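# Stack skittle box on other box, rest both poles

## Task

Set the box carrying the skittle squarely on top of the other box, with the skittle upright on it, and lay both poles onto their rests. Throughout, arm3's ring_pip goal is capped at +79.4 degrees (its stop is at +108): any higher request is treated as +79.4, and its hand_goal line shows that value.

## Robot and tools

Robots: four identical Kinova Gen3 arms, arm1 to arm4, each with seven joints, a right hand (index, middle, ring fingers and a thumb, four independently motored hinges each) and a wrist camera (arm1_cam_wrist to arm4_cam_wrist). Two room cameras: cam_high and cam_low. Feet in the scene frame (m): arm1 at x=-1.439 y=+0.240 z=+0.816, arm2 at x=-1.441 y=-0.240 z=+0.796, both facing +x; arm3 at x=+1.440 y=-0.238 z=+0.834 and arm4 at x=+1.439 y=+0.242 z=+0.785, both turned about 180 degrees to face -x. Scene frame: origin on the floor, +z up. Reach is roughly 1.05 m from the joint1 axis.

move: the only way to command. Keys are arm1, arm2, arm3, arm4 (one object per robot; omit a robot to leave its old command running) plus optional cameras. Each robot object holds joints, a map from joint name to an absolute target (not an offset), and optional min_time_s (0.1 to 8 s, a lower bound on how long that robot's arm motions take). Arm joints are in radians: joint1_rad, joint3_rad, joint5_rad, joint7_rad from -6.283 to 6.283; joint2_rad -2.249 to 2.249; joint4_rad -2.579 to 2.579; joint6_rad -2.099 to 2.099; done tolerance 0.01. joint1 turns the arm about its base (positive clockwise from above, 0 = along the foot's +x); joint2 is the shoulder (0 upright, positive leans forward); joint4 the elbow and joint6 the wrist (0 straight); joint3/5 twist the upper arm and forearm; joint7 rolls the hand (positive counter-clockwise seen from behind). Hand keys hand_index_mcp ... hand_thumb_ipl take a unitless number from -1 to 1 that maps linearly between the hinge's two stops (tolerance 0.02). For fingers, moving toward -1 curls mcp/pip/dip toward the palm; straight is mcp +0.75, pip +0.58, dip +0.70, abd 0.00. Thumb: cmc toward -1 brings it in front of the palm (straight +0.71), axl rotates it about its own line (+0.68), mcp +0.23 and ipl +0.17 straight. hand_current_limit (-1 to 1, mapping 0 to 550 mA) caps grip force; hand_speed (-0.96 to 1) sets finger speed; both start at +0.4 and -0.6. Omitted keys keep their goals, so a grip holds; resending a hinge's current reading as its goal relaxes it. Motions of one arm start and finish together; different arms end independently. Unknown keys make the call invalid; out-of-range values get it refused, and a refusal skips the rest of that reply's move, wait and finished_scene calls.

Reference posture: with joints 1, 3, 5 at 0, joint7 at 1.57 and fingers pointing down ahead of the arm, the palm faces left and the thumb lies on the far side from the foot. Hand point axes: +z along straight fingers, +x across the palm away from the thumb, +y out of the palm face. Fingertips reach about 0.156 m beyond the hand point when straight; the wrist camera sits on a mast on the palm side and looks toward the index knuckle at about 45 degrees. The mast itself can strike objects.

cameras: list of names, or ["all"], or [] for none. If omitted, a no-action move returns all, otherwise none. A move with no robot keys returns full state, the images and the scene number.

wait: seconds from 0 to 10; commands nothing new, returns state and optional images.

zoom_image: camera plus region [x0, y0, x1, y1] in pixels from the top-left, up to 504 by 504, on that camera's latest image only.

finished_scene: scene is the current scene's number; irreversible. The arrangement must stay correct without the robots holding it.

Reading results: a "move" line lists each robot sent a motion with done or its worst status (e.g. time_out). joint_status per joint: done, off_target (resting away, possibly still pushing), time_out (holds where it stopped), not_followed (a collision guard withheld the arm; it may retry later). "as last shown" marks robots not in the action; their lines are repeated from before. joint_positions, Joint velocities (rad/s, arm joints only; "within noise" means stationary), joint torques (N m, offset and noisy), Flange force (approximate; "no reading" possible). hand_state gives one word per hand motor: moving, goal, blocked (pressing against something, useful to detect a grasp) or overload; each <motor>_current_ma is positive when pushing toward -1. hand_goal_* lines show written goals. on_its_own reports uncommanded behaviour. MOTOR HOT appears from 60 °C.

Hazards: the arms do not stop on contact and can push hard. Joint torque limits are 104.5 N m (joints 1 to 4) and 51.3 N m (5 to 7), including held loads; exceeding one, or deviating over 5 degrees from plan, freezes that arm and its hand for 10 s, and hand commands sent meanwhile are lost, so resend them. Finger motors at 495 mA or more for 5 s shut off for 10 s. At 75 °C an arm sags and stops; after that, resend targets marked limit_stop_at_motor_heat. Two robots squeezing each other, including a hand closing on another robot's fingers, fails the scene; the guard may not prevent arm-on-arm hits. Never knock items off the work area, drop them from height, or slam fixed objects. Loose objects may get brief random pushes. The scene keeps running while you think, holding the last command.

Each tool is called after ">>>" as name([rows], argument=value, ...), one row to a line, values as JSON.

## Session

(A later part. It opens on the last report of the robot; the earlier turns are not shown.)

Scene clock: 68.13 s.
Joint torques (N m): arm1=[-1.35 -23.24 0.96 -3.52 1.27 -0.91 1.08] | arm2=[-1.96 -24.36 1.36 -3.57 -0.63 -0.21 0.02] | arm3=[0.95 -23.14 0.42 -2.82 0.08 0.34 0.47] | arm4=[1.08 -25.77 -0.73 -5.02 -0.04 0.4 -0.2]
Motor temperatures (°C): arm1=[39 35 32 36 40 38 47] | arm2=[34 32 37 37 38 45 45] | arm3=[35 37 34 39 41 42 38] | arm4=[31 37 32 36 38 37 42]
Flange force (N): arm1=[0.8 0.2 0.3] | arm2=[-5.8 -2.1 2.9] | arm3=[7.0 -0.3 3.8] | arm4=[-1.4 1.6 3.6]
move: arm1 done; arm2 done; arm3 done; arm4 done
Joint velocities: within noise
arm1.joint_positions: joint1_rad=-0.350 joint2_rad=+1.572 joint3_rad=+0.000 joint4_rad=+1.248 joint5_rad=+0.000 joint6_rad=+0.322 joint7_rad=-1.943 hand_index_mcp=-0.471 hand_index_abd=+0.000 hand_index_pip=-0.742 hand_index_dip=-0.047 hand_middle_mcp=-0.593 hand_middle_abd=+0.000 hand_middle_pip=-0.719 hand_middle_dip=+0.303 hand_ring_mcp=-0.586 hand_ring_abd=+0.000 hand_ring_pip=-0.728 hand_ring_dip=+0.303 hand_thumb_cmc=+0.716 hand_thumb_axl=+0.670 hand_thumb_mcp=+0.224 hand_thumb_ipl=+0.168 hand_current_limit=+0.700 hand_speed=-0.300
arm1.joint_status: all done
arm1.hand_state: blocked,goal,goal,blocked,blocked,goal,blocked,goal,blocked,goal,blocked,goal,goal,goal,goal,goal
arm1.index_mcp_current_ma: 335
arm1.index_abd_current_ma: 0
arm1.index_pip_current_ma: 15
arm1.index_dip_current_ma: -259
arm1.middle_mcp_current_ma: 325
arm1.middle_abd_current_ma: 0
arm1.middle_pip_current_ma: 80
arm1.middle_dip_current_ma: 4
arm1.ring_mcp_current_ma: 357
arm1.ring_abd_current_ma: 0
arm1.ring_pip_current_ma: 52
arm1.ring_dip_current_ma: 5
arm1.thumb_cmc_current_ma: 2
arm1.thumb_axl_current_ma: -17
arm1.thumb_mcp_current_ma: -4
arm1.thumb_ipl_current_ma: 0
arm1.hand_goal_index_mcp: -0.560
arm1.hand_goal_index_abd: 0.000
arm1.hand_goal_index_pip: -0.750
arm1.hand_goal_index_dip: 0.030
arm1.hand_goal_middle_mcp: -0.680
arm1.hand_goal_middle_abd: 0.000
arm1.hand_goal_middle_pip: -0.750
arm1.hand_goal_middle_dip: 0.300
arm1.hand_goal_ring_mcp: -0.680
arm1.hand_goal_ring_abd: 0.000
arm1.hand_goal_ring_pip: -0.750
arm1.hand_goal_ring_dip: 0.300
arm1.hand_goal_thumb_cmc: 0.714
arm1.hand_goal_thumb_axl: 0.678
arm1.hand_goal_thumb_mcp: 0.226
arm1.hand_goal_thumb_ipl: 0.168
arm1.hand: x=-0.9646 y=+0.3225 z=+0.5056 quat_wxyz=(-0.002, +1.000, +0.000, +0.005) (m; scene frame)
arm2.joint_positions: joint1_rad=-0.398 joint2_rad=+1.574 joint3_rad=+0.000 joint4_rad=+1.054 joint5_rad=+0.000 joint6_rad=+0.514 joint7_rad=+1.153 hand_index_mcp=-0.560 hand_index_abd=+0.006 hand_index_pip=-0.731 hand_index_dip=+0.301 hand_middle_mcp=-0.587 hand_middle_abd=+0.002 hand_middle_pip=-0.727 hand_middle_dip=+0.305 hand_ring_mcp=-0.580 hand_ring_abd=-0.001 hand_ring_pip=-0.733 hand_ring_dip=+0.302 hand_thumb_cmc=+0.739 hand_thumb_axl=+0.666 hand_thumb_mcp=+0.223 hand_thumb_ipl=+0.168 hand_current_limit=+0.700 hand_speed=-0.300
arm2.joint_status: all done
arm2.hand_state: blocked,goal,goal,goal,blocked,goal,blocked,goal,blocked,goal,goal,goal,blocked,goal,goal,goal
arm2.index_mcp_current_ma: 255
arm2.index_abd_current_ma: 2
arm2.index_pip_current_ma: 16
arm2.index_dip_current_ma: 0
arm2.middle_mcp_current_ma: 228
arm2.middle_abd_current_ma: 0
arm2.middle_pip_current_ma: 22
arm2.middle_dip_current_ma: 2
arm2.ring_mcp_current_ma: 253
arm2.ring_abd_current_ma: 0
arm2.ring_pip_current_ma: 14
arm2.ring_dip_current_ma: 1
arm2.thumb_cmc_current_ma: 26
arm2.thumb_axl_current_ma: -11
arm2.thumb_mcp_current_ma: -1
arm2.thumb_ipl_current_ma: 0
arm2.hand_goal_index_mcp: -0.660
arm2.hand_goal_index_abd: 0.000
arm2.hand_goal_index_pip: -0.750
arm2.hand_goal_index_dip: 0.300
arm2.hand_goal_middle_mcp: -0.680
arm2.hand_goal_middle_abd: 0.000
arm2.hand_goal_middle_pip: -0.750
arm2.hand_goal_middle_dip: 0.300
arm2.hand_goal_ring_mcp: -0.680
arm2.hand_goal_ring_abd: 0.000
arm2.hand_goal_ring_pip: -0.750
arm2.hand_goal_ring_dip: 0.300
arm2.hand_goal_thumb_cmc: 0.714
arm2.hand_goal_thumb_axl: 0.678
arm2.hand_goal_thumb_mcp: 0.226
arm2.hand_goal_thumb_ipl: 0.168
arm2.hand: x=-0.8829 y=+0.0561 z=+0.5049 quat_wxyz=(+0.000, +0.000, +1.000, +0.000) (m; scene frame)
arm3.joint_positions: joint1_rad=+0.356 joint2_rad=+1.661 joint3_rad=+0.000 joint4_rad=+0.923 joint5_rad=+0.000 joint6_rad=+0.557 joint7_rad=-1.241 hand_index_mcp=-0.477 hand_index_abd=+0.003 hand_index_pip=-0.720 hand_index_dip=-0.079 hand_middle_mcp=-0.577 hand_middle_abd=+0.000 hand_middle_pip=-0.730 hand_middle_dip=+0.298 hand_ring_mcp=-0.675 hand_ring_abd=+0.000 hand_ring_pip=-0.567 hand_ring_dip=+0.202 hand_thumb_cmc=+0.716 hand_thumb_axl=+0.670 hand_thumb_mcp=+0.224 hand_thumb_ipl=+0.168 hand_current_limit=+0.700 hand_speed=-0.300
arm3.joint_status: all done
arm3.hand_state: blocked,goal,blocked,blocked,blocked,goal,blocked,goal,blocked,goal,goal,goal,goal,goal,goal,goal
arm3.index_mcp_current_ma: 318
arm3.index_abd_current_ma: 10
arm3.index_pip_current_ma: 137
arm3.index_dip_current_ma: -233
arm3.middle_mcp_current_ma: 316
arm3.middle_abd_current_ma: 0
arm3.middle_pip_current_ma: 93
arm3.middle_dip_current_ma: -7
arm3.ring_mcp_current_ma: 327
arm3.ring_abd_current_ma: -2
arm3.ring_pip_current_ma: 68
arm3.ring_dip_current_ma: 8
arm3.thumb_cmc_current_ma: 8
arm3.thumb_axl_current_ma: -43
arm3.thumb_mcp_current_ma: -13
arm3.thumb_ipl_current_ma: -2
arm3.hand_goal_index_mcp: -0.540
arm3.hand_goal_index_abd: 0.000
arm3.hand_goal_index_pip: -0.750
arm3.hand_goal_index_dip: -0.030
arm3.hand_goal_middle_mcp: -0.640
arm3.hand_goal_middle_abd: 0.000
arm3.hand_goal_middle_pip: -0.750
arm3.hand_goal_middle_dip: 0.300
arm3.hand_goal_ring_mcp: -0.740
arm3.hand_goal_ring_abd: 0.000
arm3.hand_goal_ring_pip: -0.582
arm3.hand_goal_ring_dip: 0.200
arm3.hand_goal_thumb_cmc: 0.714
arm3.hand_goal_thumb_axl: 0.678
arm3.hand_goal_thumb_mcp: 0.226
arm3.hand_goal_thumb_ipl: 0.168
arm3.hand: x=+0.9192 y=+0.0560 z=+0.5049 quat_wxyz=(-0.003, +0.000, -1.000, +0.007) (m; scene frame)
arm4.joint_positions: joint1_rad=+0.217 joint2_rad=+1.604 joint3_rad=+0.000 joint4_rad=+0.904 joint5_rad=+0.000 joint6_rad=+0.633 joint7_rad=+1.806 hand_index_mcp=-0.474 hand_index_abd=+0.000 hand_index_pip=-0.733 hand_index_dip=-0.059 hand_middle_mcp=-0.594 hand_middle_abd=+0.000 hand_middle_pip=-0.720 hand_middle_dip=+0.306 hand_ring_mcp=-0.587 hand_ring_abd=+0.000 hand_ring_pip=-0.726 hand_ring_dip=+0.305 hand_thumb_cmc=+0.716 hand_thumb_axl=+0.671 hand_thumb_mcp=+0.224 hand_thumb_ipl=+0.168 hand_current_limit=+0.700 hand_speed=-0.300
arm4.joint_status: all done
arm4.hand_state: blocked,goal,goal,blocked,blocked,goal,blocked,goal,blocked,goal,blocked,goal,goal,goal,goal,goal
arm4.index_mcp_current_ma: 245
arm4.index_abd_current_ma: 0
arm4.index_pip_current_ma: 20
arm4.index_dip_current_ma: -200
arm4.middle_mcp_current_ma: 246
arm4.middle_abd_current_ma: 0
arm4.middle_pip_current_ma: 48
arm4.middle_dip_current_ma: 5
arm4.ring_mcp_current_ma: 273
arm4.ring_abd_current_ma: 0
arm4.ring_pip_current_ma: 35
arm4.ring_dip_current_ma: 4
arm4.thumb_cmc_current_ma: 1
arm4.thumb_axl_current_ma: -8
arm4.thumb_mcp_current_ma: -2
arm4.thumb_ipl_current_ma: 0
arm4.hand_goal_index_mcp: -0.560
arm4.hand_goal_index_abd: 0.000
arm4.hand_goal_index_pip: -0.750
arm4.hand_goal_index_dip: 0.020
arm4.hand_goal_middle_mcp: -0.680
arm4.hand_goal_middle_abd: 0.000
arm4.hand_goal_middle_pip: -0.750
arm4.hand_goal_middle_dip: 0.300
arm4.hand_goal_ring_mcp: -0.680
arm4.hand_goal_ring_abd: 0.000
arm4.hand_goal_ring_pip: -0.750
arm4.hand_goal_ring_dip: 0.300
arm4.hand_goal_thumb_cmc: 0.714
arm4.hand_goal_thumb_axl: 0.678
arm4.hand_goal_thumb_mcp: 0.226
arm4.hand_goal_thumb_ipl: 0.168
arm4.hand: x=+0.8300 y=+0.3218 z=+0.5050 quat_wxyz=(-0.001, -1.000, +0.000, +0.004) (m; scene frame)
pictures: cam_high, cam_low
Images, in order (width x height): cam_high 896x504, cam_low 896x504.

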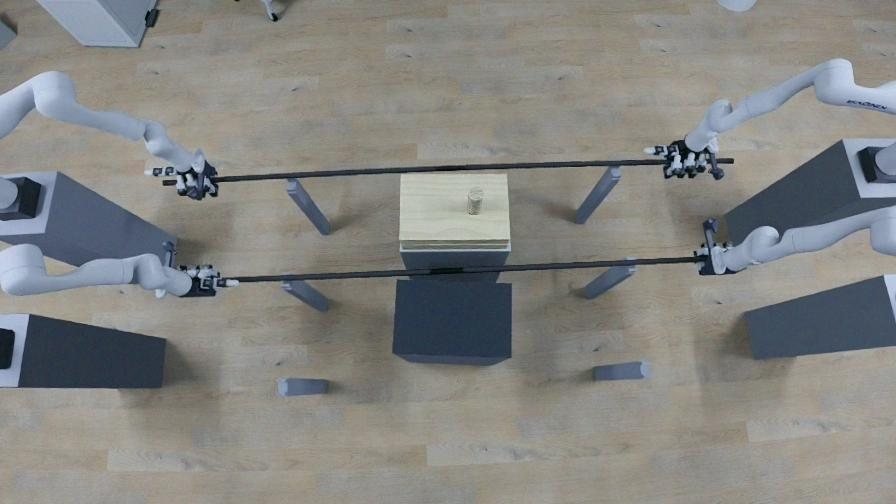

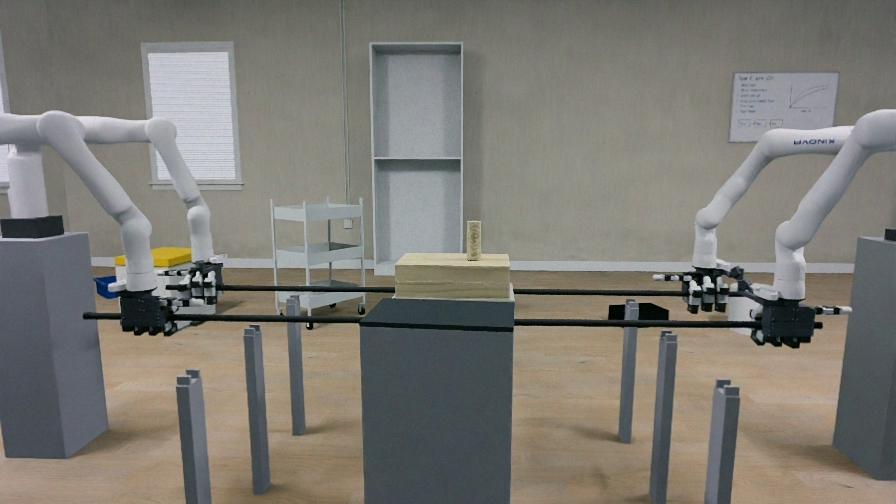

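>>> move(arm1={"joints":{"joint1_rad":-0.3095,"joint2_rad":1.5665,"joint4_rad":1.2759,"joint6_rad":0.2991,"joint7_rad":-1.9013},"min_time_s":1.0}, arm4={"joints":{"joint1_rad":0.1839,"joint2_rad":1.5946,"joint4_rad":0.9348,"joint6_rad":0.6122,"joint7_rad":1.7737},"min_time_s":1.0}, cameras=["cam_high"])

>>> zoom_image(camera="cam_high", region=[270, 165, 330, 205])

>>> zoom_image(camera="cam_high", region=[590, 150, 650, 190])

Scene clock: 70.63 s.
Joint torques (N m): arm1=[-1.14 -23.98 1.23 -4.36 1.33 -1.29 1.13] | arm2=[-2.04 -24.34 1.35 -3.41 -0.66 -0.17 -0.04] | arm3=[0.89 -23.05 0.45 -2.81 0.11 0.26 0.51] | arm4=[0.81 -26.52 -0.95 -5.85 -0.15 -0.11 -0.25]
Motor temperatures (°C): arm1=[39 35 32 36 40 38 47] | arm2=[34 32 36 37 38 45 45] | arm3=[35 37 34 39 41 42 38] | arm4=[31 37 32 36 38 37 42]
Flange force (N): arm1=[-1.6 0.4 0.0] | arm2=[-6.5 -2.0 3.3] | arm3=[7.2 -0.2 3.6] | arm4=[0.8 1.6 3.4]
move: arm1 done; arm4 done
Joint velocities: within noise
arm1.joint_positions: joint1_rad=-0.310 joint2_rad=+1.567 joint3_rad=+0.000 joint4_rad=+1.276 joint5_rad=+0.000 joint6_rad=+0.299 joint7_rad=-1.901 hand_index_mcp=-0.471 hand_index_abd=+0.000 hand_index_pip=-0.742 hand_index_dip=-0.047 hand_middle_mcp=-0.593 hand_middle_abd=+0.000 hand_middle_pip=-0.719 hand_middle_dip=+0.303 hand_ring_mcp=-0.586 hand_ring_abd=+0.000 hand_ring_pip=-0.728 hand_ring_dip=+0.303 hand_thumb_cmc=+0.716 hand_thumb_axl=+0.670 hand_thumb_mcp=+0.224 hand_thumb_ipl=+0.168 hand_current_limit=+0.700 hand_speed=-0.300
arm1.joint_status: all done
arm1.hand_state: blocked,goal,goal,blocked,blocked,goal,blocked,goal,blocked,goal,blocked,goal,goal,goal,goal,goal
arm1.index_mcp_current_ma: 335
arm1.index_abd_current_ma: 0
arm1.index_pip_current_ma: 15
arm1.index_dip_current_ma: -259
arm1.middle_mcp_current_ma: 325
arm1.middle_abd_current_ma: 0
arm1.middle_pip_current_ma: 80
arm1.middle_dip_current_ma: 4
arm1.ring_mcp_current_ma: 357
arm1.ring_abd_current_ma: 0
arm1.ring_pip_current_ma: 52
arm1.ring_dip_current_ma: 5
arm1.thumb_cmc_current_ma: 2
arm1.thumb_axl_current_ma: -17
arm1.thumb_mcp_current_ma: -4
arm1.thumb_ipl_current_ma: 0
arm1.hand_goal_index_mcp: -0.560
arm1.hand_goal_index_abd: 0.000
arm1.hand_goal_index_pip: -0.750
arm1.hand_goal_index_dip: 0.030
arm1.hand_goal_middle_mcp: -0.680
arm1.hand_goal_middle_abd: 0.000
arm1.hand_goal_middle_pip: -0.750
arm1.hand_goal_middle_dip: 0.300
arm1.hand_goal_ring_mcp: -0.680
arm1.hand_goal_ring_abd: 0.000
arm1.hand_goal_ring_pip: -0.750
arm1.hand_goal_ring_dip: 0.300
arm1.hand_goal_thumb_cmc: 0.714
arm1.hand_goal_thumb_axl: 0.678
arm1.hand_goal_thumb_mcp: 0.226
arm1.hand_goal_thumb_ipl: 0.168
arm1.hand: x=-0.9645 y=+0.3001 z=+0.5055 quat_wxyz=(-0.002, +1.000, +0.000, +0.005) (m; scene frame)
arm2, arm3: as last shown
arm3.joint_positions: joint1_rad=+0.356 joint2_rad=+1.662 joint3_rad=+0.000 joint4_rad=+0.923 joint5_rad=+0.000 joint6_rad=+0.557 joint7_rad=-1.241 hand_index_mcp=-0.477 hand_index_abd=+0.003 hand_index_pip=-0.720 hand_index_dip=-0.079 hand_middle_mcp=-0.577 hand_middle_abd=+0.000 hand_middle_pip=-0.730 hand_middle_dip=+0.298 hand_ring_mcp=-0.675 hand_ring_abd=+0.000 hand_ring_pip=-0.567 hand_ring_dip=+0.202 hand_thumb_cmc=+0.716 hand_thumb_axl=+0.670 hand_thumb_mcp=+0.224 hand_thumb_ipl=+0.168 hand_current_limit=+0.700 hand_speed=-0.300
arm4.joint_positions: joint1_rad=+0.184 joint2_rad=+1.595 joint3_rad=+0.000 joint4_rad=+0.935 joint5_rad=+0.000 joint6_rad=+0.612 joint7_rad=+1.774 hand_index_mcp=-0.474 hand_index_abd=+0.000 hand_index_pip=-0.733 hand_index_dip=-0.059 hand_middle_mcp=-0.594 hand_middle_abd=+0.000 hand_middle_pip=-0.720 hand_middle_dip=+0.306 hand_ring_mcp=-0.587 hand_ring_abd=+0.000 hand_ring_pip=-0.726 hand_ring_dip=+0.305 hand_thumb_cmc=+0.716 hand_thumb_axl=+0.671 hand_thumb_mcp=+0.224 hand_thumb_ipl=+0.168 hand_current_limit=+0.700 hand_speed=-0.300
arm4.joint_status: all done
arm4.hand_state: blocked,goal,goal,blocked,blocked,goal,blocked,goal,blocked,goal,blocked,goal,goal,goal,goal,goal
arm4.index_mcp_current_ma: 245
arm4.index_abd_current_ma: 0
arm4.index_pip_current_ma: 20
arm4.index_dip_current_ma: -200
arm4.middle_mcp_current_ma: 246
arm4.middle_abd_current_ma: 0
arm4.middle_pip_current_ma: 48
arm4.middle_dip_current_ma: 5
arm4.ring_mcp_current_ma: 273
arm4.ring_abd_current_ma: 0
arm4.ring_pip_current_ma: 35
arm4.ring_dip_current_ma: 4
arm4.thumb_cmc_current_ma: 1
arm4.thumb_axl_current_ma: -8
arm4.thumb_mcp_current_ma: -2
arm4.thumb_ipl_current_ma: 0
arm4.hand_goal_index_mcp: -0.560
arm4.hand_goal_index_abd: 0.000
arm4.hand_goal_index_pip: -0.750
arm4.hand_goal_index_dip: 0.020
arm4.hand_goal_middle_mcp: -0.680
arm4.hand_goal_middle_abd: 0.000
arm4.hand_goal_middle_pip: -0.750
arm4.hand_goal_middle_dip: 0.300
arm4.hand_goal_ring_mcp: -0.680
arm4.hand_goal_ring_abd: 0.000
arm4.hand_goal_ring_pip: -0.750
arm4.hand_goal_ring_dip: 0.300
arm4.hand_goal_thumb_cmc: 0.714
arm4.hand_goal_thumb_axl: 0.678
arm4.hand_goal_thumb_mcp: 0.226
arm4.hand_goal_thumb_ipl: 0.168
arm4.hand: x=+0.8301 y=+0.3012 z=+0.5051 quat_wxyz=(-0.001, -1.000, -0.001, +0.004) (m; scene frame)
pictures: cam_high
Images, in order (width x height): cam_high 896x504.

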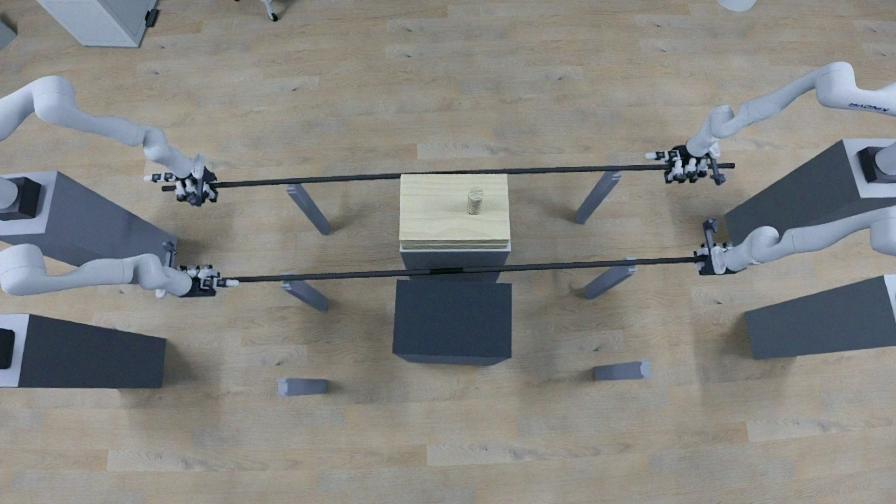

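Scaled by 8.400 from the camera's 896x504 image, which has a finer 1280x720 frame.

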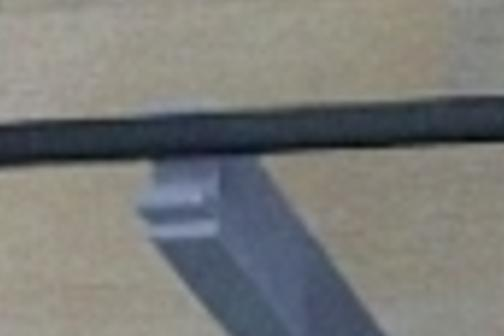

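Scaled by 8.400 from the camera's 896x504 image, which has a finer 1280x720 frame.

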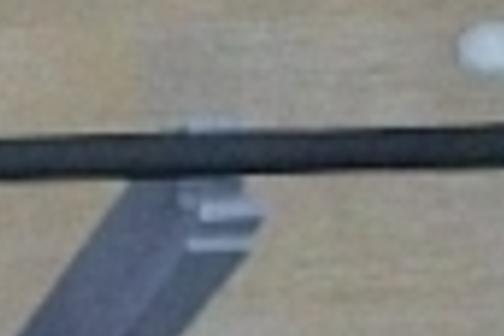

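>>> move(arm1={"joints":{"joint1_rad":-0.3095,"joint2_rad":1.6264,"joint4_rad":1.2138,"joint6_rad":0.3013,"joint7_rad":-1.9013},"min_time_s":1.2}, arm2={"joints":{"joint2_rad":1.6346,"joint4_rad":0.9899,"joint6_rad":0.5171},"min_time_s":1.2}, arm3={"joints":{"joint1_rad":0.3564,"joint2_rad":1.7267,"joint4_rad":0.8450,"joint6_rad":0.5700,"joint7_rad":-1.2404},"min_time_s":1.2}, arm4={"joints":{"joint1_rad":0.1851,"joint2_rad":1.6568,"joint4_rad":0.8663,"joint6_rad":0.6184,"joint7_rad":1.7749},"min_time_s":1.2}, cameras=["cam_high","cam_low"])

>>> zoom_image(camera="cam_high", region=[265, 160, 355, 300])

>>> zoom_image(camera="cam_high", region=[570, 150, 660, 290])

>>> zoom_image(camera="cam_low", region=[230, 270, 350, 350])

>>> zoom_image(camera="cam_low", region=[600, 270, 720, 350])

Scene clock: 73.03 s.
Joint torques (N m): arm1=[-0.9 -24.44 1.48 -4.74 1.33 -1.51 1.08] | arm2=[-1.88 -24.53 1.33 -3.57 -0.64 -0.24 0.01] | arm3=[0.93 -23.23 0.34 -2.92 0.14 0.21 0.52] | arm4=[0.84 -26.94 -0.99 -6.31 -0.2 -0.36 -0.28]
Motor temperatures (°C): arm1=[39 35 32 36 40 38 47] | arm2=[34 32 36 37 38 45 45] | arm3=[35 37 34 39 41 42 38] | arm4=[31 37 32 36 38 37 42]
Flange force (N): arm1=[-2.1 0.2 0.1] | arm2=[-6.4 -1.7 3.8] | arm3=[8.2 0.0 4.8] | arm4=[1.4 1.8 3.3]
move: arm1 done; arm2 done; arm3 done; arm4 done
Joint velocities: within noise
arm1.joint_positions: joint1_rad=-0.310 joint2_rad=+1.626 joint3_rad=+0.000 joint4_rad=+1.214 joint5_rad=+0.000 joint6_rad=+0.301 joint7_rad=-1.901 hand_index_mcp=-0.471 hand_index_abd=+0.000 hand_index_pip=-0.742 hand_index_dip=-0.047 hand_middle_mcp=-0.593 hand_middle_abd=+0.000 hand_middle_pip=-0.719 hand_middle_dip=+0.303 hand_ring_mcp=-0.586 hand_ring_abd=+0.000 hand_ring_pip=-0.728 hand_ring_dip=+0.303 hand_thumb_cmc=+0.716 hand_thumb_axl=+0.670 hand_thumb_mcp=+0.224 hand_thumb_ipl=+0.168 hand_current_limit=+0.700 hand_speed=-0.300
arm1.joint_status: all done
arm1.hand_state: blocked,goal,goal,blocked,blocked,goal,blocked,goal,blocked,goal,blocked,goal,goal,goal,goal,goal
arm1.index_mcp_current_ma: 335
arm1.index_abd_current_ma: 0
arm1.index_pip_current_ma: 15
arm1.index_dip_current_ma: -259
arm1.middle_mcp_current_ma: 325
arm1.middle_abd_current_ma: 0
arm1.middle_pip_current_ma: 80
arm1.middle_dip_current_ma: 4
arm1.ring_mcp_current_ma: 357
arm1.ring_abd_current_ma: 0
arm1.ring_pip_current_ma: 52
arm1.ring_dip_current_ma: 5
arm1.thumb_cmc_current_ma: 2
arm1.thumb_axl_current_ma: -17
arm1.thumb_mcp_current_ma: -4
arm1.thumb_ipl_current_ma: 0
arm1.hand_goal_index_mcp: -0.560
arm1.hand_goal_index_abd: 0.000
arm1.hand_goal_index_pip: -0.750
arm1.hand_goal_index_dip: 0.030
arm1.hand_goal_middle_mcp: -0.680
arm1.hand_goal_middle_abd: 0.000
arm1.hand_goal_middle_pip: -0.750
arm1.hand_goal_middle_dip: 0.300
arm1.hand_goal_ring_mcp: -0.680
arm1.hand_goal_ring_abd: 0.000
arm1.hand_goal_ring_pip: -0.750
arm1.hand_goal_ring_dip: 0.300
arm1.hand_goal_thumb_cmc: 0.714
arm1.hand_goal_thumb_axl: 0.678
arm1.hand_goal_thumb_mcp: 0.226
arm1.hand_goal_thumb_ipl: 0.168
arm1.hand: x=-0.9643 y=+0.3001 z=+0.4805 quat_wxyz=(-0.002, +1.000, +0.000, +0.005) (m; scene frame)
arm2.joint_positions: joint1_rad=-0.398 joint2_rad=+1.635 joint3_rad=+0.000 joint4_rad=+0.990 joint5_rad=+0.000 joint6_rad=+0.517 joint7_rad=+1.153 hand_index_mcp=-0.560 hand_index_abd=+0.006 hand_index_pip=-0.731 hand_index_dip=+0.301 hand_middle_mcp=-0.587 hand_middle_abd=+0.002 hand_middle_pip=-0.727 hand_middle_dip=+0.305 hand_ring_mcp=-0.580 hand_ring_abd=-0.001 hand_ring_pip=-0.733 hand_ring_dip=+0.302 hand_thumb_cmc=+0.739 hand_thumb_axl=+0.666 hand_thumb_mcp=+0.223 hand_thumb_ipl=+0.168 hand_current_limit=+0.700 hand_speed=-0.300
arm2.joint_status: all done
arm2.hand_state: blocked,goal,goal,goal,blocked,goal,blocked,goal,blocked,goal,goal,goal,blocked,goal,goal,goal
arm2.index_mcp_current_ma: 255
arm2.index_abd_current_ma: 2
arm2.index_pip_current_ma: 16
arm2.index_dip_current_ma: 0
arm2.middle_mcp_current_ma: 228
arm2.middle_abd_current_ma: 0
arm2.middle_pip_current_ma: 22
arm2.middle_dip_current_ma: 2
arm2.ring_mcp_current_ma: 253
arm2.ring_abd_current_ma: 0
arm2.ring_pip_current_ma: 14
arm2.ring_dip_current_ma: 1
arm2.thumb_cmc_current_ma: 26
arm2.thumb_axl_current_ma: -11
arm2.thumb_mcp_current_ma: -1
arm2.thumb_ipl_current_ma: 0
arm2.hand_goal_index_mcp: -0.660
arm2.hand_goal_index_abd: 0.000
arm2.hand_goal_index_pip: -0.750
arm2.hand_goal_index_dip: 0.300
arm2.hand_goal_middle_mcp: -0.680
arm2.hand_goal_middle_abd: 0.000
arm2.hand_goal_middle_pip: -0.750
arm2.hand_goal_middle_dip: 0.300
arm2.hand_goal_ring_mcp: -0.680
arm2.hand_goal_ring_abd: 0.000
arm2.hand_goal_ring_pip: -0.750
arm2.hand_goal_ring_dip: 0.300
arm2.hand_goal_thumb_cmc: 0.714
arm2.hand_goal_thumb_axl: 0.678
arm2.hand_goal_thumb_mcp: 0.226
arm2.hand_goal_thumb_ipl: 0.168
arm2.hand: x=-0.8829 y=+0.0561 z=+0.4800 quat_wxyz=(+0.000, +0.000, +1.000, +0.000) (m; scene frame)
arm3.joint_positions: joint1_rad=+0.356 joint2_rad=+1.727 joint3_rad=+0.000 joint4_rad=+0.845 joint5_rad=+0.000 joint6_rad=+0.570 joint7_rad=-1.240 hand_index_mcp=-0.477 hand_index_abd=+0.003 hand_index_pip=-0.720 hand_index_dip=-0.079 hand_middle_mcp=-0.577 hand_middle_abd=+0.000 hand_middle_pip=-0.730 hand_middle_dip=+0.298 hand_ring_mcp=-0.675 hand_ring_abd=+0.000 hand_ring_pip=-0.567 hand_ring_dip=+0.202 hand_thumb_cmc=+0.716 hand_thumb_axl=+0.670 hand_thumb_mcp=+0.224 hand_thumb_ipl=+0.168 hand_current_limit=+0.700 hand_speed=-0.300
arm3.joint_status: all done
arm3.hand_state: blocked,goal,blocked,blocked,blocked,goal,blocked,goal,blocked,goal,goal,goal,goal,goal,goal,goal
arm3.index_mcp_current_ma: 318
arm3.index_abd_current_ma: 10
arm3.index_pip_current_ma: 137
arm3.index_dip_current_ma: -233
arm3.middle_mcp_current_ma: 316
arm3.middle_abd_current_ma: 0
arm3.middle_pip_current_ma: 93
arm3.middle_dip_current_ma: -7
arm3.ring_mcp_current_ma: 327
arm3.ring_abd_current_ma: -2
arm3.ring_pip_current_ma: 68
arm3.ring_dip_current_ma: 8
arm3.thumb_cmc_current_ma: 8
arm3.thumb_axl_current_ma: -43
arm3.thumb_mcp_current_ma: -13
arm3.thumb_ipl_current_ma: -2
arm3.hand_goal_index_mcp: -0.540
arm3.hand_goal_index_abd: 0.000
arm3.hand_goal_index_pip: -0.750
arm3.hand_goal_index_dip: -0.030
arm3.hand_goal_middle_mcp: -0.640
arm3.hand_goal_middle_abd: 0.000
arm3.hand_goal_middle_pip: -0.750
arm3.hand_goal_middle_dip: 0.300
arm3.hand_goal_ring_mcp: -0.740
arm3.hand_goal_ring_abd: 0.000
arm3.hand_goal_ring_pip: -0.582
arm3.hand_goal_ring_dip: 0.200
arm3.hand_goal_thumb_cmc: 0.714
arm3.hand_goal_thumb_axl: 0.678
arm3.hand_goal_thumb_mcp: 0.226
arm3.hand_goal_thumb_ipl: 0.168
arm3.hand: x=+0.9195 y=+0.0560 z=+0.4799 quat_wxyz=(-0.004, -0.001, -1.000, +0.007) (m; scene frame)
arm4.joint_positions: joint1_rad=+0.185 joint2_rad=+1.657 joint3_rad=+0.000 joint4_rad=+0.866 joint5_rad=+0.000 joint6_rad=+0.618 joint7_rad=+1.775 hand_index_mcp=-0.474 hand_index_abd=+0.000 hand_index_pip=-0.733 hand_index_dip=-0.059 hand_middle_mcp=-0.594 hand_middle_abd=+0.000 hand_middle_pip=-0.720 hand_middle_dip=+0.306 hand_ring_mcp=-0.587 hand_ring_abd=+0.000 hand_ring_pip=-0.726 hand_ring_dip=+0.305 hand_thumb_cmc=+0.716 hand_thumb_axl=+0.671 hand_thumb_mcp=+0.224 hand_thumb_ipl=+0.168 hand_current_limit=+0.700 hand_speed=-0.300
arm4.joint_status: all done
arm4.hand_state: blocked,goal,goal,blocked,blocked,goal,blocked,goal,blocked,goal,blocked,goal,goal,goal,goal,goal
arm4.index_mcp_current_ma: 245
arm4.index_abd_current_ma: 0
arm4.index_pip_current_ma: 20
arm4.index_dip_current_ma: -200
arm4.middle_mcp_current_ma: 246
arm4.middle_abd_current_ma: 0
arm4.middle_pip_current_ma: 48
arm4.middle_dip_current_ma: 5
arm4.ring_mcp_current_ma: 273
arm4.ring_abd_current_ma: 0
arm4.ring_pip_current_ma: 35
arm4.ring_dip_current_ma: 4
arm4.thumb_cmc_current_ma: 1
arm4.thumb_axl_current_ma: -8
arm4.thumb_mcp_current_ma: -2
arm4.thumb_ipl_current_ma: 0
arm4.hand_goal_index_mcp: -0.560
arm4.hand_goal_index_abd: 0.000
arm4.hand_goal_index_pip: -0.750
arm4.hand_goal_index_dip: 0.020
arm4.hand_goal_middle_mcp: -0.680
arm4.hand_goal_middle_abd: 0.000
arm4.hand_goal_middle_pip: -0.750
arm4.hand_goal_middle_dip: 0.300
arm4.hand_goal_ring_mcp: -0.680
arm4.hand_goal_ring_abd: 0.000
arm4.hand_goal_ring_pip: -0.750
arm4.hand_goal_ring_dip: 0.300
arm4.hand_goal_thumb_cmc: 0.714
arm4.hand_goal_thumb_axl: 0.678
arm4.hand_goal_thumb_mcp: 0.226
arm4.hand_goal_thumb_ipl: 0.168
arm4.hand: x=+0.8299 y=+0.3019 z=+0.4801 quat_wxyz=(-0.001, -1.000, -0.001, +0.004) (m; scene frame)
pictures: cam_high, cam_low
Images, in order (width x height): cam_high 896x504, cam_low 896x504.

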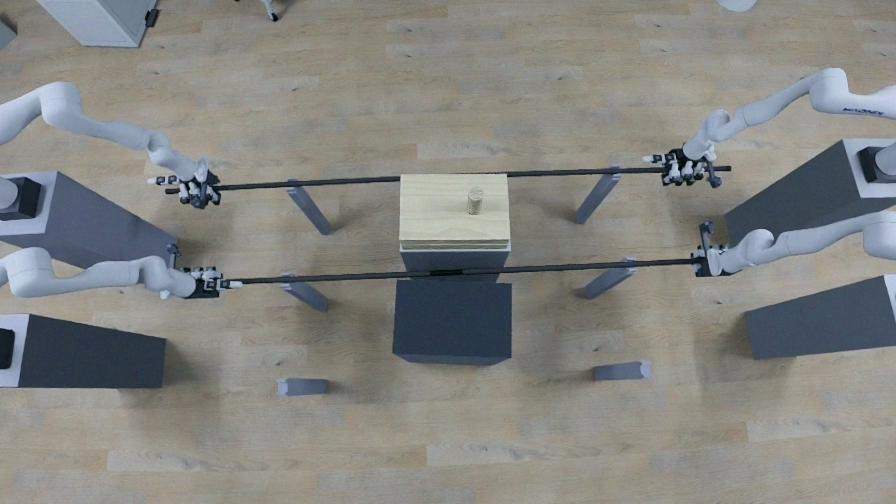

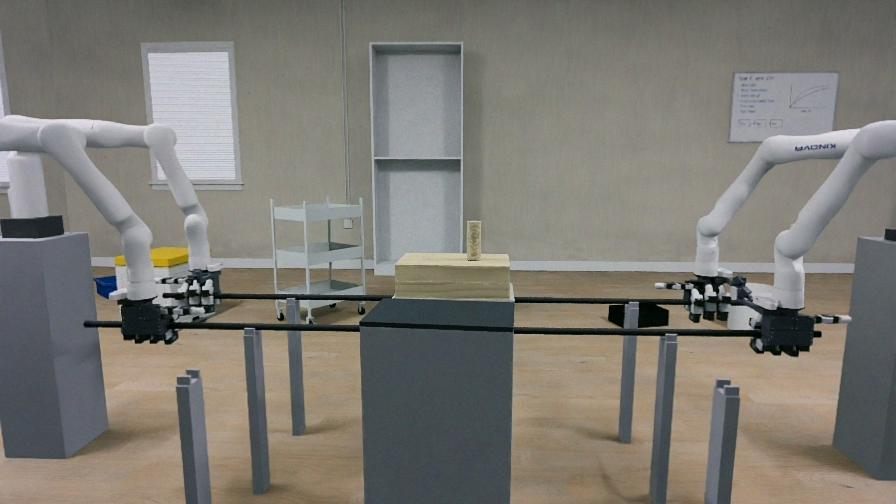

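Scaled by 3.600 from the camera's 896x504 image, which has a finer 1280x720 frame.

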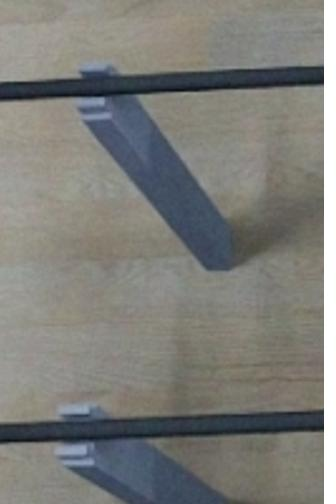

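Scaled by 3.600 from the camera's 896x504 image, which has a finer 1280x720 frame.

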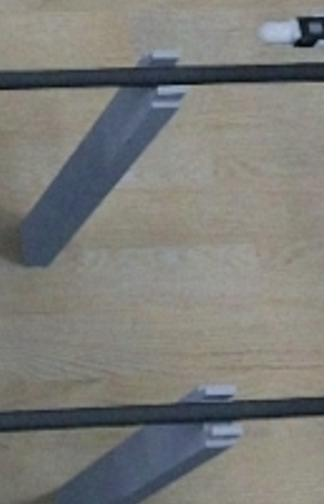

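Scaled by 4.200 from the camera's 896x504 image, which has a finer 1280x720 frame.

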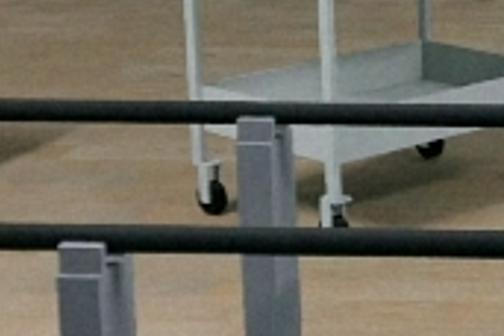

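Scaled by 4.200 from the camera's 896x504 image, which has a finer 1280x720 frame.

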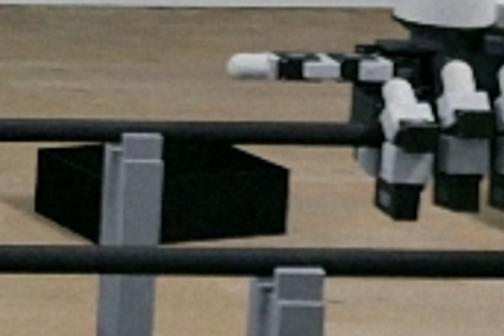

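>>> move(arm1={"joints":{"joint1_rad":-0.3095,"joint2_rad":1.6704,"joint4_rad":1.1651,"joint6_rad":0.3061,"joint7_rad":-1.9013},"min_time_s":1.2}, arm2={"joints":{"joint2_rad":1.6798,"joint4_rad":0.9387,"joint6_rad":0.5231},"min_time_s":1.2}, arm3={"joints":{"joint1_rad":0.3568,"joint2_rad":1.7762,"joint4_rad":0.7809,"joint6_rad":0.5844,"joint7_rad":-1.2400},"min_time_s":1.2}, arm4={"joints":{"joint1_rad":0.1851,"joint2_rad":1.7036,"joint4_rad":0.8112,"joint6_rad":0.6268,"joint7_rad":1.7749},"min_time_s":1.2}, cameras=["cam_low"])

>>> zoom_image(camera="cam_low", region=[230, 270, 350, 350])

>>> zoom_image(camera="cam_low", region=[600, 270, 720, 350])

Scene clock: 75.10 s.
Joint torques (N m): arm1=[0.92 -20.8 1.75 -2.59 0.38 -0.04 0.05] | arm2=[-1.78 -23.68 1.57 -3.61 -0.61 -0.42 -0.07] | arm3=[-0.25 -18.43 -1.26 -2.03 -0.41 -0.02 0.47] | arm4=[-3.98 -22.5 -4.1 -4.29 -0.7 0.35 0.2]
Motor temperatures (°C): arm1=[39 35 32 36 40 38 47] | arm2=[34 32 36 37 38 45 45] | arm3=[35 37 34 39 41 42 38] | arm4=[31 37 32 36 38 37 42]
Flange force (N): arm1=[-1.3 -1.7 -3.2] | arm2=[-6.1 -1.7 2.0] | arm3=[6.6 1.6 -4.0] | arm4=[1.6 -5.7 -2.2]
move: arm1 done; arm2 done; arm3 done; arm4 done
Joint velocities: within noise
arm1.joint_positions: joint1_rad=-0.310 joint2_rad=+1.670 joint3_rad=+0.000 joint4_rad=+1.165 joint5_rad=+0.000 joint6_rad=+0.306 joint7_rad=-1.901 hand_index_mcp=-0.471 hand_index_abd=+0.000 hand_index_pip=-0.742 hand_index_dip=-0.047 hand_middle_mcp=-0.593 hand_middle_abd=+0.000 hand_middle_pip=-0.719 hand_middle_dip=+0.303 hand_ring_mcp=-0.586 hand_ring_abd=+0.000 hand_ring_pip=-0.728 hand_ring_dip=+0.304 hand_thumb_cmc=+0.716 hand_thumb_axl=+0.670 hand_thumb_mcp=+0.224 hand_thumb_ipl=+0.168 hand_current_limit=+0.700 hand_speed=-0.300
arm1.joint_status: all done
arm1.hand_state: blocked,goal,goal,blocked,blocked,goal,blocked,goal,blocked,goal,blocked,goal,goal,goal,goal,goal
arm1.index_mcp_current_ma: 335
arm1.index_abd_current_ma: 0
arm1.index_pip_current_ma: 15
arm1.index_dip_current_ma: -259
arm1.middle_mcp_current_ma: 325
arm1.middle_abd_current_ma: 0
arm1.middle_pip_current_ma: 80
arm1.middle_dip_current_ma: 4
arm1.ring_mcp_current_ma: 357
arm1.ring_abd_current_ma: 0
arm1.ring_pip_current_ma: 52
arm1.ring_dip_current_ma: 6
arm1.thumb_cmc_current_ma: 2
arm1.thumb_axl_current_ma: -17
arm1.thumb_mcp_current_ma: -4
arm1.thumb_ipl_current_ma: 0
arm1.hand_goal_index_mcp: -0.560
arm1.hand_goal_index_abd: 0.000
arm1.hand_goal_index_pip: -0.750
arm1.hand_goal_index_dip: 0.030
arm1.hand_goal_middle_mcp: -0.680
arm1.hand_goal_middle_abd: 0.000
arm1.hand_goal_middle_pip: -0.750
arm1.hand_goal_middle_dip: 0.300
arm1.hand_goal_ring_mcp: -0.680
arm1.hand_goal_ring_abd: 0.000
arm1.hand_goal_ring_pip: -0.750
arm1.hand_goal_ring_dip: 0.300
arm1.hand_goal_thumb_cmc: 0.714
arm1.hand_goal_thumb_axl: 0.678
arm1.hand_goal_thumb_mcp: 0.226
arm1.hand_goal_thumb_ipl: 0.168
arm1.hand: x=-0.9641 y=+0.3002 z=+0.4625 quat_wxyz=(-0.002, +1.000, +0.000, +0.005) (m; scene frame)
arm2.joint_positions: joint1_rad=-0.398 joint2_rad=+1.680 joint3_rad=+0.000 joint4_rad=+0.939 joint5_rad=+0.000 joint6_rad=+0.523 joint7_rad=+1.153 hand_index_mcp=-0.560 hand_index_abd=+0.006 hand_index_pip=-0.731 hand_index_dip=+0.301 hand_middle_mcp=-0.587 hand_middle_abd=+0.002 hand_middle_pip=-0.727 hand_middle_dip=+0.305 hand_ring_mcp=-0.581 hand_ring_abd=-0.001 hand_ring_pip=-0.733 hand_ring_dip=+0.302 hand_thumb_cmc=+0.739 hand_thumb_axl=+0.666 hand_thumb_mcp=+0.223 hand_thumb_ipl=+0.168 hand_current_limit=+0.700 hand_speed=-0.300
arm2.joint_status: all done
arm2.hand_state: blocked,goal,goal,goal,blocked,goal,blocked,goal,blocked,goal,goal,goal,blocked,goal,goal,goal
arm2.index_mcp_current_ma: 255
arm2.index_abd_current_ma: 2
arm2.index_pip_current_ma: 16
arm2.index_dip_current_ma: 0
arm2.middle_mcp_current_ma: 228
arm2.middle_abd_current_ma: 0
arm2.middle_pip_current_ma: 22
arm2.middle_dip_current_ma: 2
arm2.ring_mcp_current_ma: 253
arm2.ring_abd_current_ma: 0
arm2.ring_pip_current_ma: 14
arm2.ring_dip_current_ma: 1
arm2.thumb_cmc_current_ma: 26
arm2.thumb_axl_current_ma: -11
arm2.thumb_mcp_current_ma: -1
arm2.thumb_ipl_current_ma: 0
arm2.hand_goal_index_mcp: -0.660
arm2.hand_goal_index_abd: 0.000
arm2.hand_goal_index_pip: -0.750
arm2.hand_goal_index_dip: 0.300
arm2.hand_goal_middle_mcp: -0.680
arm2.hand_goal_middle_abd: 0.000
arm2.hand_goal_middle_pip: -0.750
arm2.hand_goal_middle_dip: 0.300
arm2.hand_goal_ring_mcp: -0.680
arm2.hand_goal_ring_abd: 0.000
arm2.hand_goal_ring_pip: -0.750
arm2.hand_goal_ring_dip: 0.300
arm2.hand_goal_thumb_cmc: 0.714
arm2.hand_goal_thumb_axl: 0.678
arm2.hand_goal_thumb_mcp: 0.226
arm2.hand_goal_thumb_ipl: 0.168
arm2.hand: x=-0.8829 y=+0.0561 z=+0.4619 quat_wxyz=(+0.000, +0.000, +1.000, +0.000) (m; scene frame)
arm3.joint_positions: joint1_rad=+0.357 joint2_rad=+1.776 joint3_rad=+0.000 joint4_rad=+0.781 joint5_rad=+0.000 joint6_rad=+0.584 joint7_rad=-1.240 hand_index_mcp=-0.479 hand_index_abd=+0.005 hand_index_pip=-0.720 hand_index_dip=-0.068 hand_middle_mcp=-0.577 hand_middle_abd=+0.000 hand_middle_pip=-0.730 hand_middle_dip=+0.298 hand_ring_mcp=-0.675 hand_ring_abd=+0.000 hand_ring_pip=-0.567 hand_ring_dip=+0.202 hand_thumb_cmc=+0.716 hand_thumb_axl=+0.666 hand_thumb_mcp=+0.224 hand_thumb_ipl=+0.168 hand_current_limit=+0.700 hand_speed=-0.300
arm3.joint_status: all done
arm3.hand_state: blocked,goal,blocked,blocked,blocked,goal,blocked,goal,blocked,goal,goal,goal,goal,goal,goal,goal
arm3.index_mcp_current_ma: 308
arm3.index_abd_current_ma: 18
arm3.index_pip_current_ma: 137
arm3.index_dip_current_ma: -179
arm3.middle_mcp_current_ma: 316
arm3.middle_abd_current_ma: 0
arm3.middle_pip_current_ma: 93
arm3.middle_dip_current_ma: -7
arm3.ring_mcp_current_ma: 327
arm3.ring_abd_current_ma: -2
arm3.ring_pip_current_ma: 68
arm3.ring_dip_current_ma: 8
arm3.thumb_cmc_current_ma: 8
arm3.thumb_axl_current_ma: -68
arm3.thumb_mcp_current_ma: -13
arm3.thumb_ipl_current_ma: -2
arm3.hand_goal_index_mcp: -0.540
arm3.hand_goal_index_abd: 0.000
arm3.hand_goal_index_pip: -0.750
arm3.hand_goal_index_dip: -0.030
arm3.hand_goal_middle_mcp: -0.640
arm3.hand_goal_middle_abd: 0.000
arm3.hand_goal_middle_pip: -0.750
arm3.hand_goal_middle_dip: 0.300
arm3.hand_goal_ring_mcp: -0.740
arm3.hand_goal_ring_abd: 0.000
arm3.hand_goal_ring_pip: -0.582
arm3.hand_goal_ring_dip: 0.200
arm3.hand_goal_thumb_cmc: 0.714
arm3.hand_goal_thumb_axl: 0.678
arm3.hand_goal_thumb_mcp: 0.226
arm3.hand_goal_thumb_ipl: 0.168
arm3.hand: x=+0.9195 y=+0.0560 z=+0.4619 quat_wxyz=(-0.003, -0.001, -1.000, +0.007) (m; scene frame)
arm4.joint_positions: joint1_rad=+0.185 joint2_rad=+1.704 joint3_rad=+0.000 joint4_rad=+0.811 joint5_rad=+0.000 joint6_rad=+0.627 joint7_rad=+1.775 hand_index_mcp=-0.474 hand_index_abd=+0.000 hand_index_pip=-0.733 hand_index_dip=-0.059 hand_middle_mcp=-0.594 hand_middle_abd=+0.000 hand_middle_pip=-0.720 hand_middle_dip=+0.306 hand_ring_mcp=-0.587 hand_ring_abd=+0.000 hand_ring_pip=-0.726 hand_ring_dip=+0.305 hand_thumb_cmc=+0.716 hand_thumb_axl=+0.671 hand_thumb_mcp=+0.224 hand_thumb_ipl=+0.168 hand_current_limit=+0.700 hand_speed=-0.300
arm4.joint_status: all done
arm4.hand_state: blocked,goal,goal,blocked,blocked,goal,blocked,goal,blocked,goal,blocked,goal,goal,goal,goal,goal
arm4.index_mcp_current_ma: 245
arm4.index_abd_current_ma: 0
arm4.index_pip_current_ma: 20
arm4.index_dip_current_ma: -199
arm4.middle_mcp_current_ma: 246
arm4.middle_abd_current_ma: 0
arm4.middle_pip_current_ma: 48
arm4.middle_dip_current_ma: 5
arm4.ring_mcp_current_ma: 273
arm4.ring_abd_current_ma: 0
arm4.ring_pip_current_ma: 35
arm4.ring_dip_current_ma: 4
arm4.thumb_cmc_current_ma: 1
arm4.thumb_axl_current_ma: -8
arm4.thumb_mcp_current_ma: -2
arm4.thumb_ipl_current_ma: 0
arm4.hand_goal_index_mcp: -0.560
arm4.hand_goal_index_abd: 0.000
arm4.hand_goal_index_pip: -0.750
arm4.hand_goal_index_dip: 0.020
arm4.hand_goal_middle_mcp: -0.680
arm4.hand_goal_middle_abd: 0.000
arm4.hand_goal_middle_pip: -0.750
arm4.hand_goal_middle_dip: 0.300
arm4.hand_goal_ring_mcp: -0.680
arm4.hand_goal_ring_abd: 0.000
arm4.hand_goal_ring_pip: -0.750
arm4.hand_goal_ring_dip: 0.300
arm4.hand_goal_thumb_cmc: 0.714
arm4.hand_goal_thumb_axl: 0.678
arm4.hand_goal_thumb_mcp: 0.226
arm4.hand_goal_thumb_ipl: 0.168
arm4.hand: x=+0.8298 y=+0.3019 z=+0.4620 quat_wxyz=(-0.001, -1.000, -0.001, +0.004) (m; scene frame)
pictures: cam_low
Images, in order (width x height): cam_low 896x504.

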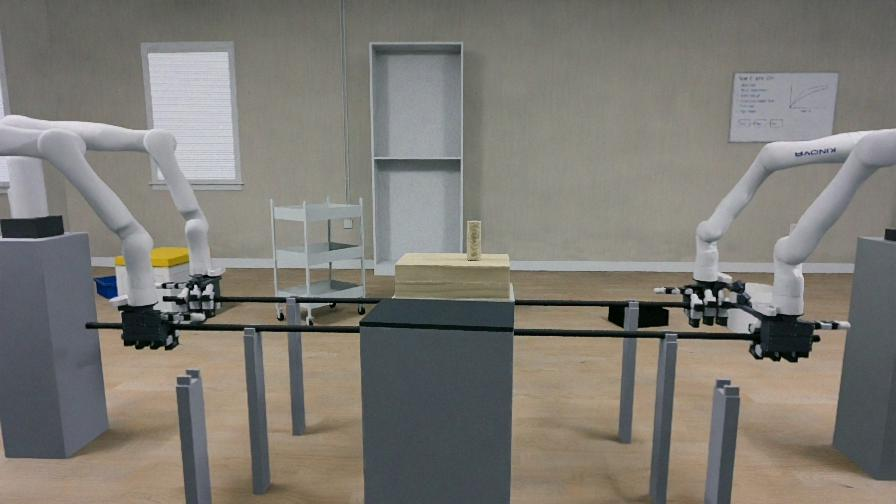

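Scaled by 4.200 from the camera's 896x504 image, which has a finer 1280x720 frame.

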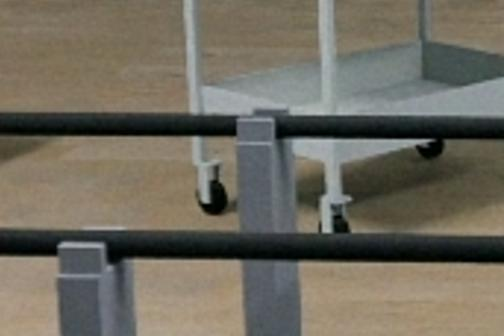

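Scaled by 4.200 from the camera's 896x504 image, which has a finer 1280x720 frame.

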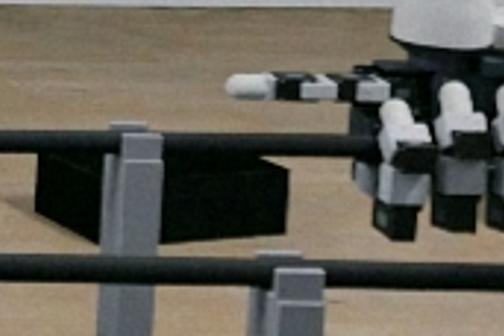

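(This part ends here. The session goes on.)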